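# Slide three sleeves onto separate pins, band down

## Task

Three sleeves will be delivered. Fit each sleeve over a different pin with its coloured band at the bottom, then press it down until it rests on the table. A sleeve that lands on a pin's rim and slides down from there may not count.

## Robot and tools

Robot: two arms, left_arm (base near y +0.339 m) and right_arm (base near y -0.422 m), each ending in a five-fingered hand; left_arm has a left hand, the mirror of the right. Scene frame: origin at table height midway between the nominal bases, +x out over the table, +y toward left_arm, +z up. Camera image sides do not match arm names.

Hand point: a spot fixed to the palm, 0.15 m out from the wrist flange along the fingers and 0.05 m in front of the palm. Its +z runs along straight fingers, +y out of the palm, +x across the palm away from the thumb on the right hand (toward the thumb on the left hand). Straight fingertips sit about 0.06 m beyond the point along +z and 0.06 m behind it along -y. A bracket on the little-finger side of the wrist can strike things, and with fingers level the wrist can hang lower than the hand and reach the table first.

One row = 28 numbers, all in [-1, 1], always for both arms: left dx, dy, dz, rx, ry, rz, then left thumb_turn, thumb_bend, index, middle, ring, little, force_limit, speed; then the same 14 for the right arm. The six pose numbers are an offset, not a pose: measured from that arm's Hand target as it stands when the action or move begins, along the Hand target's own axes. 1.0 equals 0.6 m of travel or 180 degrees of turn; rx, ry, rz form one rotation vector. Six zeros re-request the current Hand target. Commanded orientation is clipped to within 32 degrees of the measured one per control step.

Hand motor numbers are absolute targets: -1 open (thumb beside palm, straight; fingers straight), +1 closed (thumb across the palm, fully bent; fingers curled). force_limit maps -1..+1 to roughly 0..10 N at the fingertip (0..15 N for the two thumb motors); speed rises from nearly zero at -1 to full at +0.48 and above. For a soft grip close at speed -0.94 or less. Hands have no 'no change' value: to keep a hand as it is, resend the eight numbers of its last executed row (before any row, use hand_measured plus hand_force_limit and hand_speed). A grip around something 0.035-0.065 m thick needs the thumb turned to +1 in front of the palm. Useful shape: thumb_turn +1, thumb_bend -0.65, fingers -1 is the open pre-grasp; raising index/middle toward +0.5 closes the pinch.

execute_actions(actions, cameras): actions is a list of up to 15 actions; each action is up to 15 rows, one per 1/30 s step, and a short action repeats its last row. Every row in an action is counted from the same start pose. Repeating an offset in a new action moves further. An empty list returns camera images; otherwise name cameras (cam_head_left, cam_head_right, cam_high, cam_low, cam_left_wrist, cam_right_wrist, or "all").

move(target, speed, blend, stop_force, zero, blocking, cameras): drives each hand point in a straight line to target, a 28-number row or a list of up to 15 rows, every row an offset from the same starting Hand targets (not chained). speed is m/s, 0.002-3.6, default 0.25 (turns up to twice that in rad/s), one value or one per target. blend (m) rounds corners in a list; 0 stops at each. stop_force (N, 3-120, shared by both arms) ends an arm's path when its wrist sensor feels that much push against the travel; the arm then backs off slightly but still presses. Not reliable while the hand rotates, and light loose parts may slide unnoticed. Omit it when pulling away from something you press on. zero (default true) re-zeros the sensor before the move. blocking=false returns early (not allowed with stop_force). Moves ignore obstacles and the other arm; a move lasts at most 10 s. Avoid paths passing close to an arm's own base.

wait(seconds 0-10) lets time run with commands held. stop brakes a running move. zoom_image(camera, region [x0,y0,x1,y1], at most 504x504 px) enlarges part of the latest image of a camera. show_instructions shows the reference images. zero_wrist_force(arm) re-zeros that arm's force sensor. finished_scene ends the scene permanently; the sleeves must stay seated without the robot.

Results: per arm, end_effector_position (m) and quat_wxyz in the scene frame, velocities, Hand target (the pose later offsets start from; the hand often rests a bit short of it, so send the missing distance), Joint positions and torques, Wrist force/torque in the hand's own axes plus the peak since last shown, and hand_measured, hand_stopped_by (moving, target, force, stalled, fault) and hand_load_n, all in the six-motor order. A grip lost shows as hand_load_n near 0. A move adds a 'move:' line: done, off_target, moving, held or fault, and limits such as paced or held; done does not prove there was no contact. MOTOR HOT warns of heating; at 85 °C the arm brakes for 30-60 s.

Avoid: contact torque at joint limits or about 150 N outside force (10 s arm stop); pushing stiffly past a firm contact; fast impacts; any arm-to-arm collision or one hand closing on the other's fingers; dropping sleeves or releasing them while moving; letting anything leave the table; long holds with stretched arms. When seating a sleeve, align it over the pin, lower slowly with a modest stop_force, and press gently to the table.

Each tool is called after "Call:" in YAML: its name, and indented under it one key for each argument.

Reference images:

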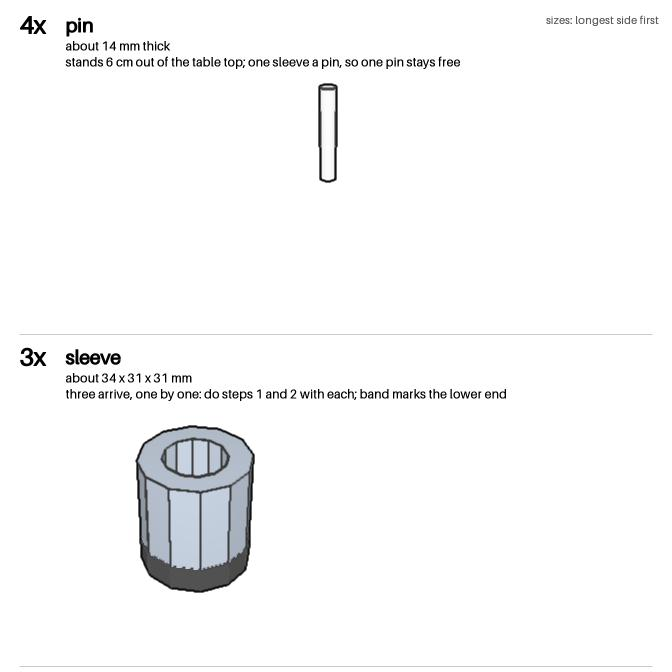

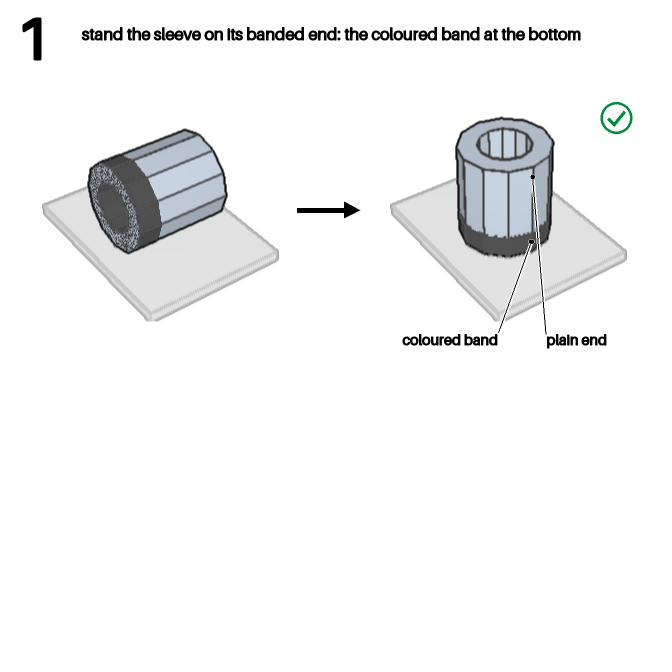

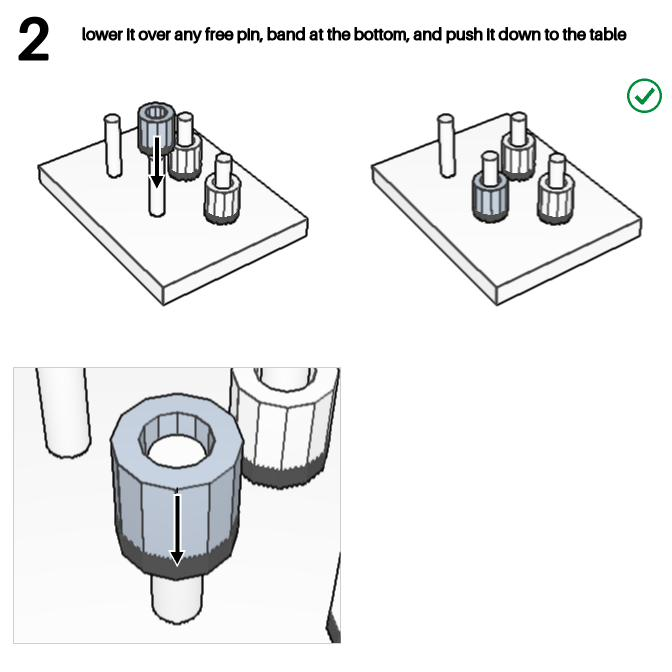

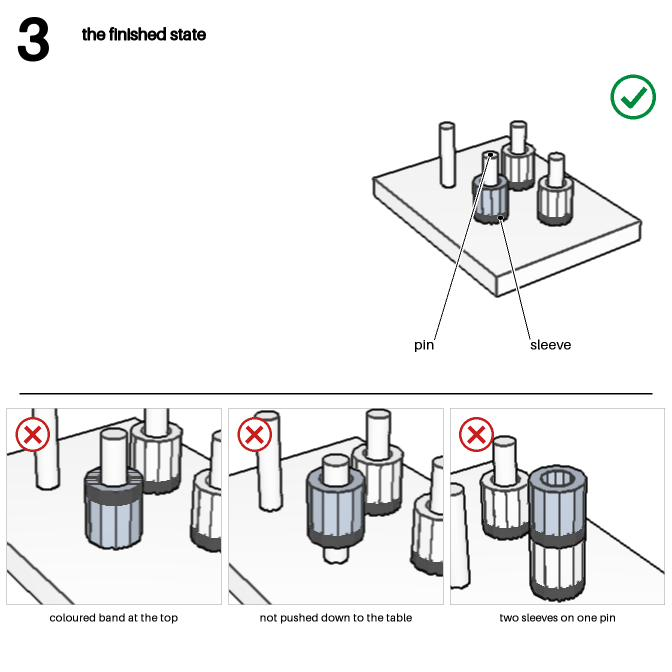

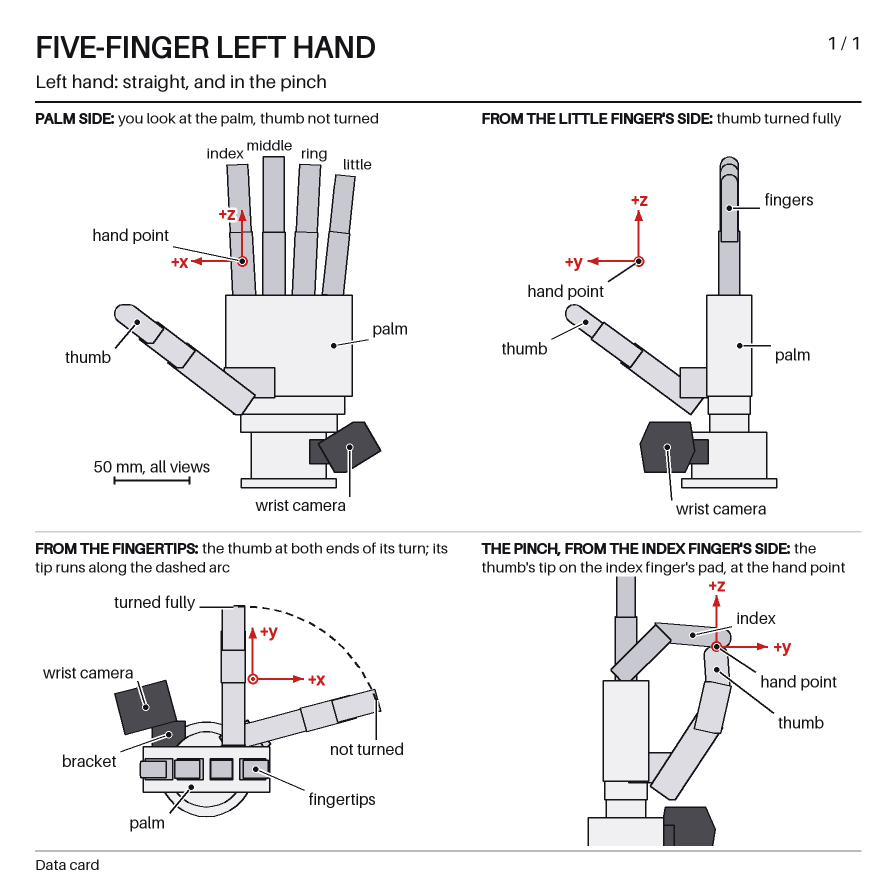

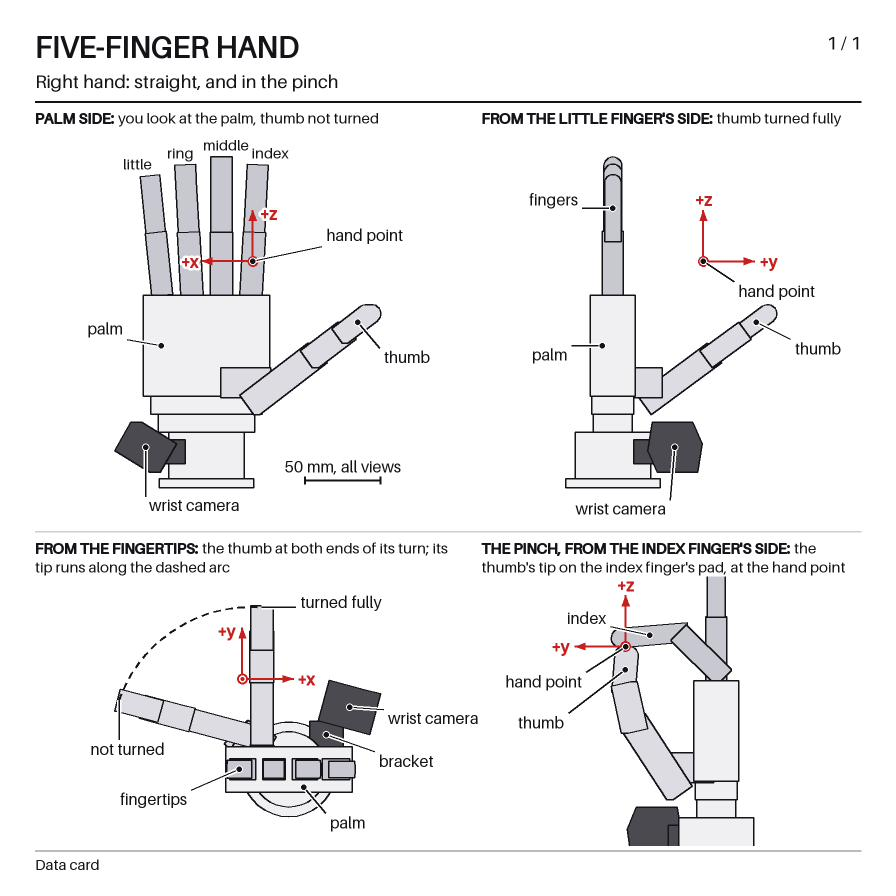

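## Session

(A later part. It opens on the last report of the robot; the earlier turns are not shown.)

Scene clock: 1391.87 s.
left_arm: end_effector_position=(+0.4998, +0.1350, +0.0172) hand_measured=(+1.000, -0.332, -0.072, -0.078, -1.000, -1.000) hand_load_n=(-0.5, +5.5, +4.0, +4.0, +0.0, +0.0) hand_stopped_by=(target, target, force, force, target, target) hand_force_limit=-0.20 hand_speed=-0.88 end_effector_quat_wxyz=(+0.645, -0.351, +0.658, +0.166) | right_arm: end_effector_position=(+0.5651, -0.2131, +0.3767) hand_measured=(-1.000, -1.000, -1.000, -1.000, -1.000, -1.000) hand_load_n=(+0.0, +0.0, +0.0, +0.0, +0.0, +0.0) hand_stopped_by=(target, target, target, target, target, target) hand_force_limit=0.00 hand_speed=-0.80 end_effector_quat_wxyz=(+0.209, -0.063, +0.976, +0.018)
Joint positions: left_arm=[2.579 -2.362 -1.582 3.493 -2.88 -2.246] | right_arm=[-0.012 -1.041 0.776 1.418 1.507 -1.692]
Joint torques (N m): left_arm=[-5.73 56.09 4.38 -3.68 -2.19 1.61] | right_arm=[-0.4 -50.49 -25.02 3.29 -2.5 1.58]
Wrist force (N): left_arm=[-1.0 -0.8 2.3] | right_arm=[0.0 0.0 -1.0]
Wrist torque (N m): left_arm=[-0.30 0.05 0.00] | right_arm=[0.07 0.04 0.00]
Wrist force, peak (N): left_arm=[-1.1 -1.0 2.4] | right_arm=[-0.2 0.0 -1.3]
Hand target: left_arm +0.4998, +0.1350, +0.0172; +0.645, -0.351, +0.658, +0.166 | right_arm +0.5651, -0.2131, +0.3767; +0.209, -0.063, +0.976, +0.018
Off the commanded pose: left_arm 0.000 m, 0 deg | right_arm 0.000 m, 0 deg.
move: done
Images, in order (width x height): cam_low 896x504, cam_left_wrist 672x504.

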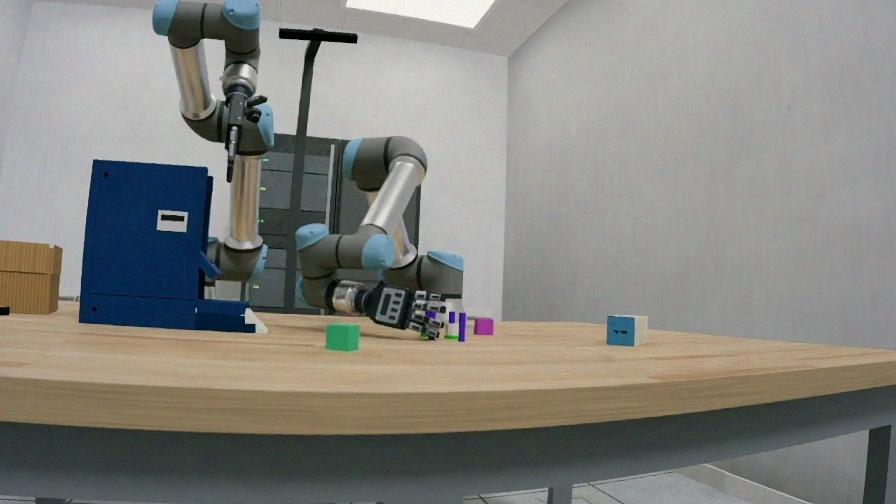

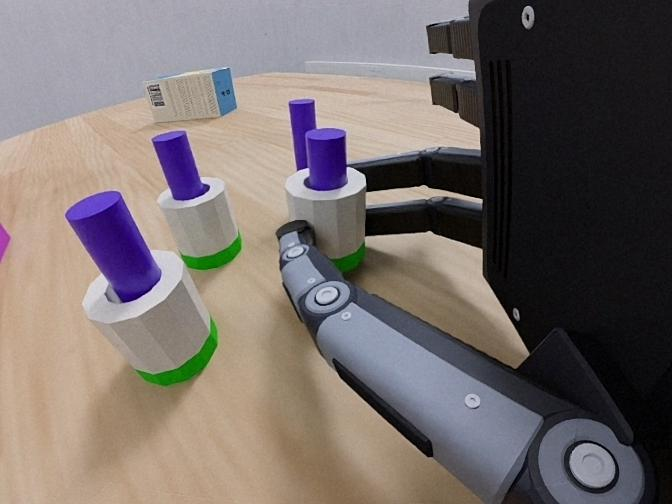

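Call:
move:
  target: [0,0,0,0,0,0,1,-0.7,-0.14,-0.14,-1,-1,-0.2,-0.6,0,0,0,0,0,0,-1,-1,-1,-1,-1,-1,0.0,-0.8]
  speed: 0.02
  cameras: ["cam_low","cam_left_wrist","cam_high"]

Call:
zoom_image:
  camera: "cam_low"
  region: [415, 290, 455, 345]

Call:
zoom_image:
  camera: "cam_left_wrist"
  region: [240, 110, 400, 310]

Scene clock: 1394.83 s.
left_arm: end_effector_position=(+0.4998, +0.1350, +0.0172) hand_measured=(+1.000, -0.700, -0.140, -0.140, -1.000, -1.000) hand_load_n=(+0.0, +0.0, +0.0, +0.0, +0.0, +0.0) hand_stopped_by=(target, target, target, target, target, target) hand_force_limit=-0.20 hand_speed=-0.60 end_effector_quat_wxyz=(+0.645, -0.351, +0.658, +0.166) | right_arm: end_effector_position=(+0.5651, -0.2131, +0.3767) hand_measured=(-1.000, -1.000, -1.000, -1.000, -1.000, -1.000) hand_load_n=(-0.5, +0.0, +0.0, +0.0, +0.0, +0.0) hand_stopped_by=(target, target, target, target, target, target) hand_force_limit=0.00 hand_speed=-0.80 end_effector_quat_wxyz=(+0.209, -0.063, +0.976, +0.018)
Joint positions: left_arm=[2.579 -2.362 -1.582 3.493 -2.88 -2.246] | right_arm=[-0.012 -1.041 0.776 1.418 1.507 -1.692]
Joint torques (N m): left_arm=[-6.16 56.72 7.99 -3.45 -1.78 1.82] | right_arm=[-0.38 -51.19 -25.11 3.31 -2.57 1.65]
Wrist force (N): left_arm=[-1.2 -0.9 2.3] | right_arm=[-0.2 0.0 -1.0]
Wrist torque (N m): left_arm=[-0.31 0.07 -0.01] | right_arm=[0.07 0.08 -0.02]
Wrist force, peak (N): left_arm=[-1.4 -0.8 2.3] | right_arm=[-0.2 0.1 -1.3]
Hand target: left_arm +0.4998, +0.1350, +0.0172; +0.645, -0.351, +0.658, +0.166 | right_arm +0.5651, -0.2131, +0.3767; +0.209, -0.063, +0.976, +0.018
Off the commanded pose: left_arm 0.000 m, 0 deg | right_arm 0.000 m, 0 deg.
move: done
Images, in order (width x height): cam_high 896x504, cam_low 896x504, cam_left_wrist 672x504.

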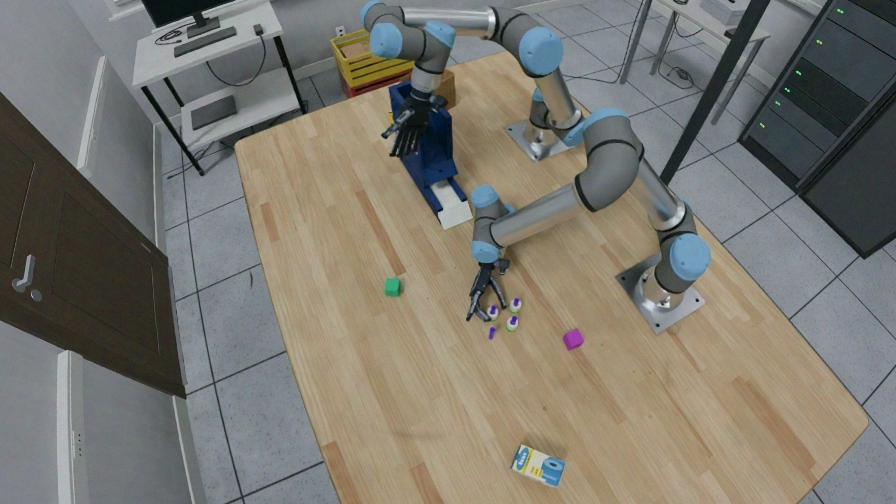

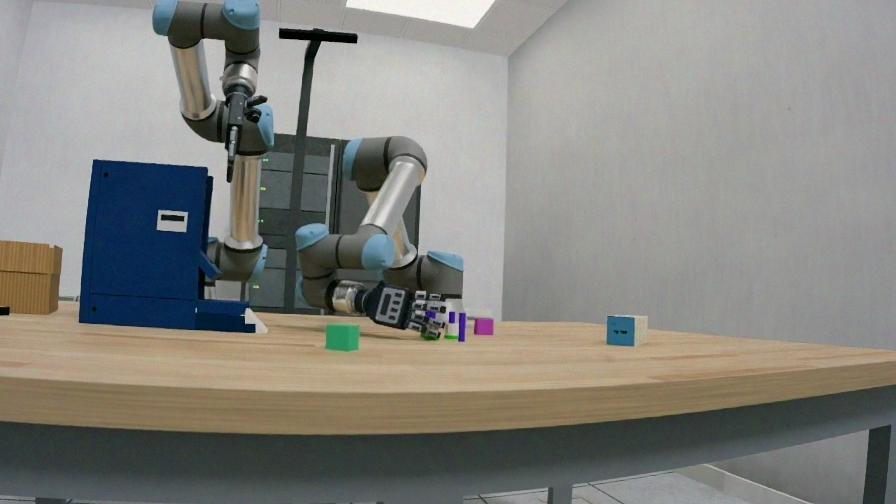

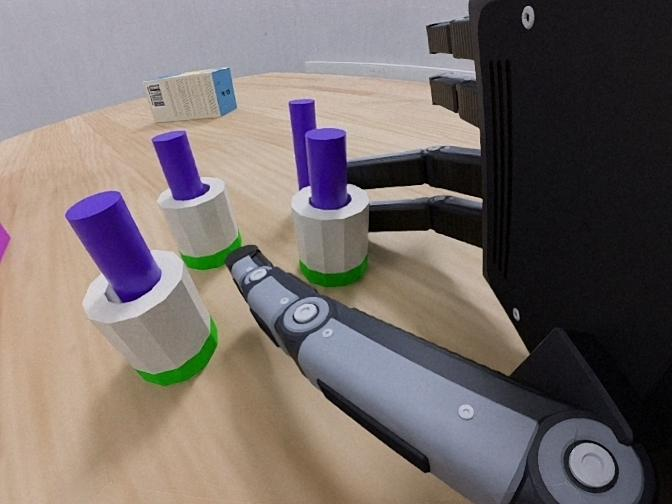

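Scaled by 9.164 from the camera's 896x504 image, which has a finer 1280x720 frame.

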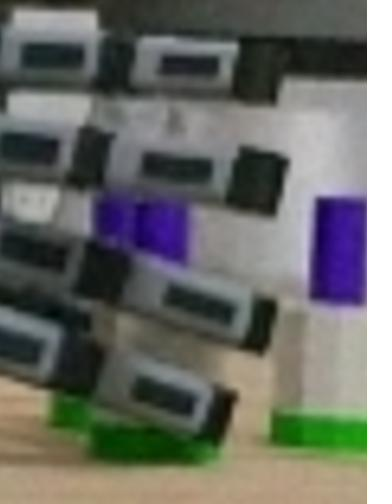

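Scaled by 2.520 from the camera's 672x504 image, which has a finer 960x720 frame.

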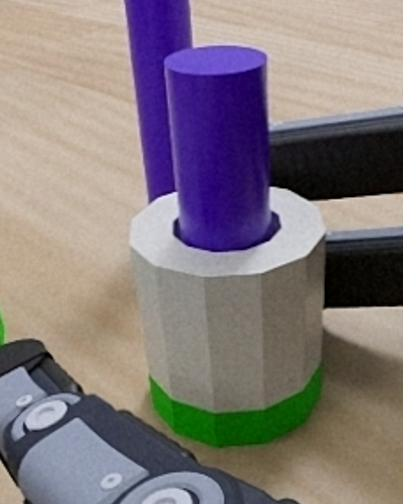

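Call:
move:
  target:
    - [-0.0161,-0.0039,-0.0019,0,0,0,1,-0.7,-0.14,-0.14,-1,-1,-0.2,-0.6,0,0,0,0,0,0,-1,-1,-1,-1,-1,-1,0.0,-0.8]
    - [-0.2415,-0.0584,-0.0279,0,0,0,1,-0.7,-0.14,-0.14,-1,-1,-0.2,-0.6,0,0,0,0,0,0,-1,-1,-1,-1,-1,-1,0.0,-0.8]
  speed: [0.02,0.08]
  blend: [0.004,0]
  cameras: ["all"]

Call:
zoom_image:
  camera: "cam_low"
  region: [410, 280, 510, 350]

Call:
zoom_image:
  camera: "cam_high"
  region: [480, 285, 530, 345]

Call:
zoom_image:
  camera: "cam_left_wrist"
  region: [150, 200, 450, 504]

Scene clock: 1400.93 s.
left_arm: end_effector_position=(+0.4999, +0.1352, +0.1674) hand_measured=(+1.000, -0.700, -0.140, -0.140, -1.000, -1.000) hand_load_n=(+0.0, +0.0, +0.0, +0.0, +0.0, +0.0) hand_stopped_by=(target, target, target, target, target, target) hand_force_limit=-0.20 hand_speed=-0.60 end_effector_quat_wxyz=(+0.645, -0.351, +0.658, +0.166) | right_arm: end_effector_position=(+0.5651, -0.2131, +0.3767) hand_measured=(-1.000, -1.000, -1.000, -1.000, -1.000, -1.000) hand_load_n=(+0.0, -0.5, +0.0, +0.0, +0.0, +0.0) hand_stopped_by=(target, target, target, target, target, target) hand_force_limit=0.00 hand_speed=-0.80 end_effector_quat_wxyz=(+0.209, -0.063, +0.976, +0.018)
Joint positions: left_arm=[2.579 -2.147 -1.5 3.196 -2.88 -2.246] | right_arm=[-0.012 -1.041 0.776 1.418 1.507 -1.692]
Joint torques (N m): left_arm=[6.99 28.83 6.21 1.82 0.46 -1.9] | right_arm=[-0.51 -50.85 -24.67 3.26 -2.5 1.54]
Wrist force (N): left_arm=[-0.8 -0.7 2.2] | right_arm=[-0.2 0.1 -0.9]
Wrist torque (N m): left_arm=[-0.27 0.01 0.08] | right_arm=[0.07 0.07 -0.01]
Wrist force, peak (N): left_arm=[-1.3 -0.9 2.5] | right_arm=[0.0 0.0 -1.3]
Hand target: left_arm +0.4998, +0.1352, +0.1672; +0.645, -0.351, +0.658, +0.166 | right_arm +0.5651, -0.2131, +0.3767; +0.209, -0.063, +0.976, +0.018
Off the commanded pose: left_arm 0.000 m, 0 deg | right_arm 0.000 m, 0 deg.
move: done

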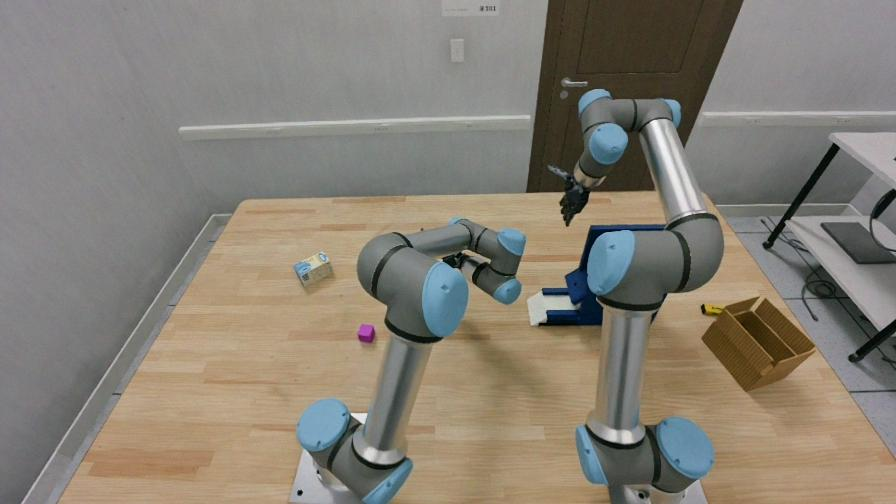

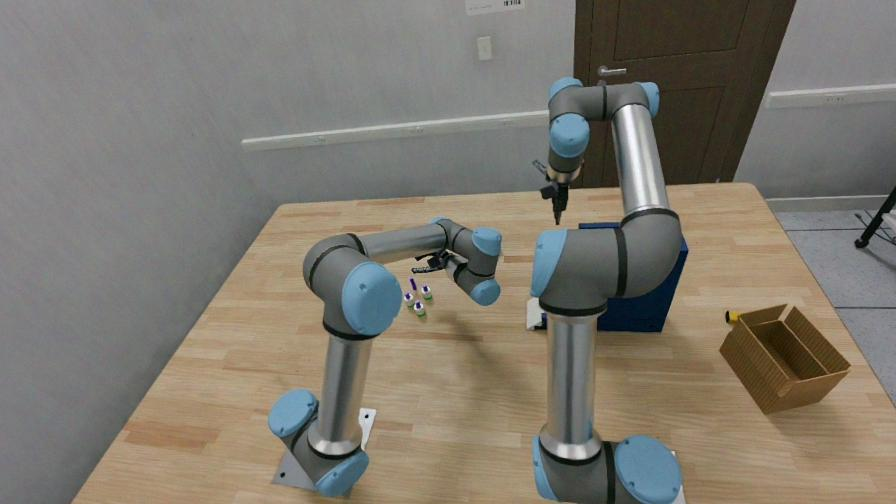

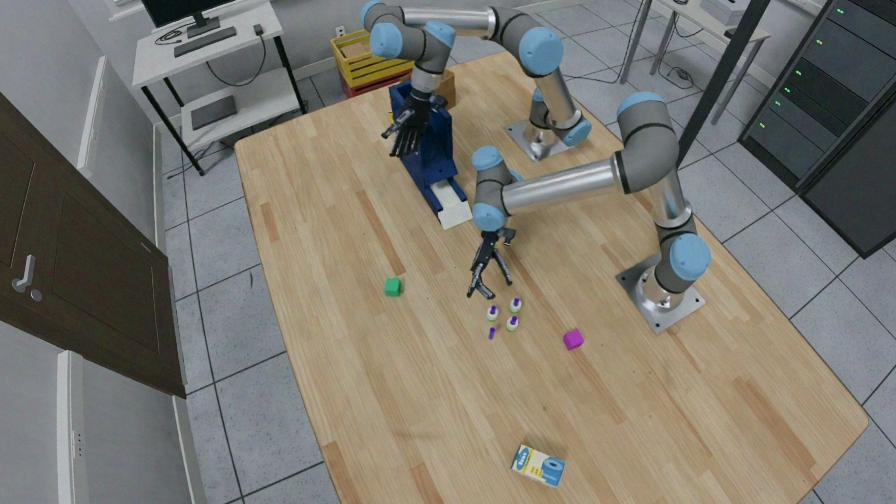

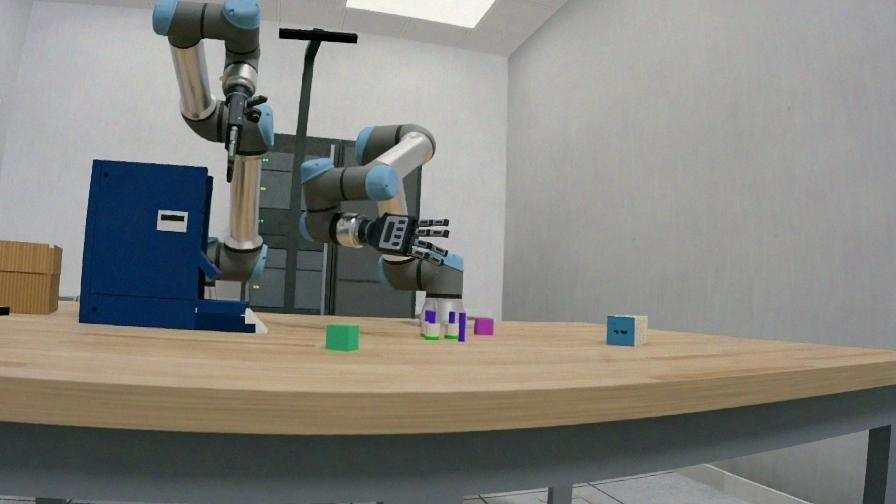

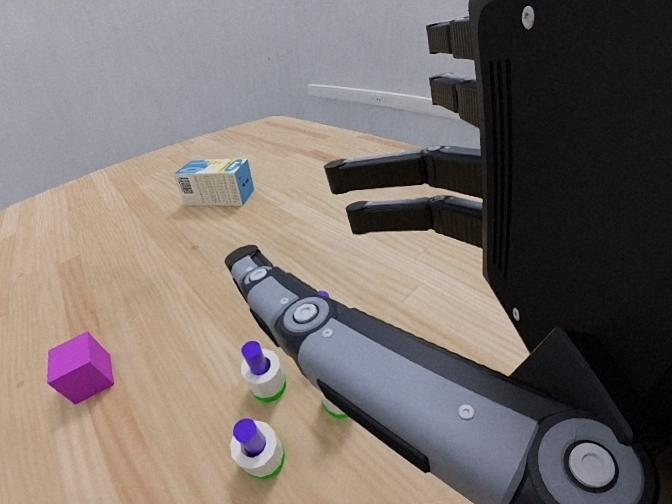

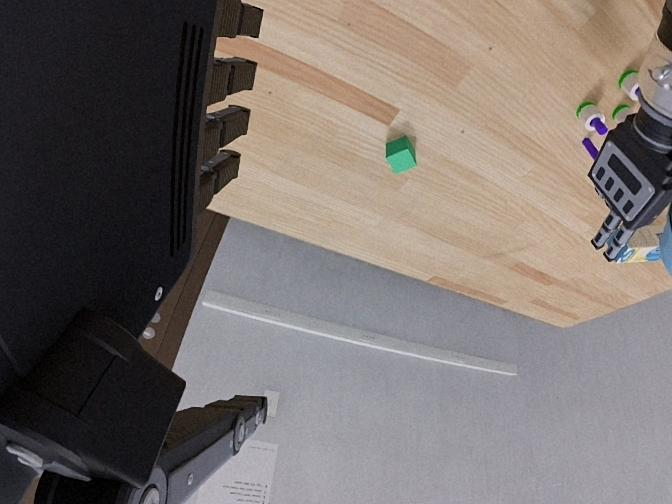

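Scaled by 5.040 from the camera's 896x504 image, which has a finer 1280x720 frame.

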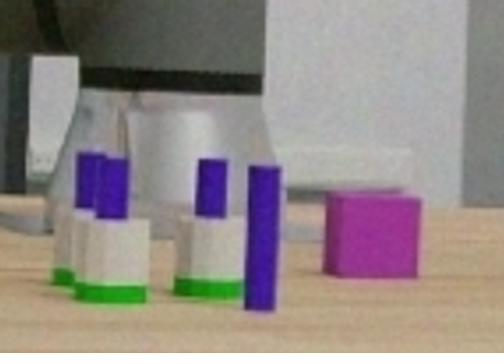

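Scaled by 8.400 from the camera's 896x504 image, which has a finer 1280x720 frame.

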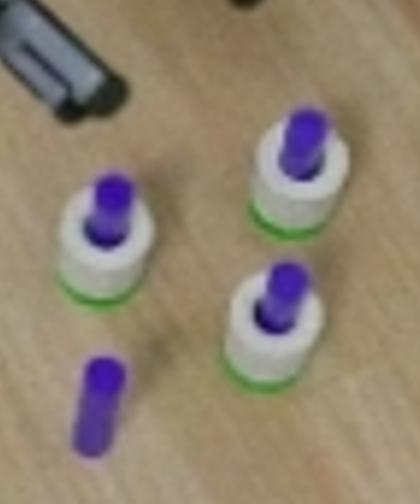

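Scaled by 1.658 from the camera's 672x504 image, which has a finer 960x720 frame.

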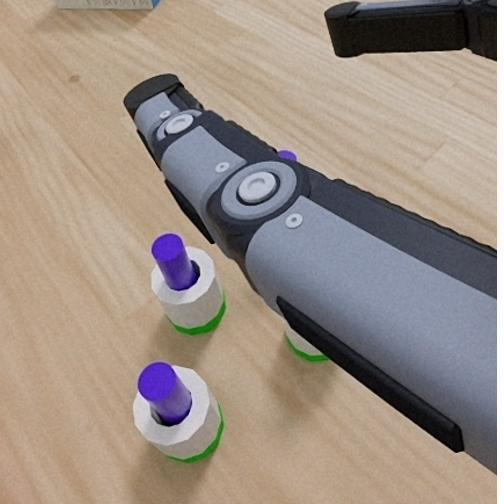

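Call:
finished_scene:

The scene is finished: the task was done.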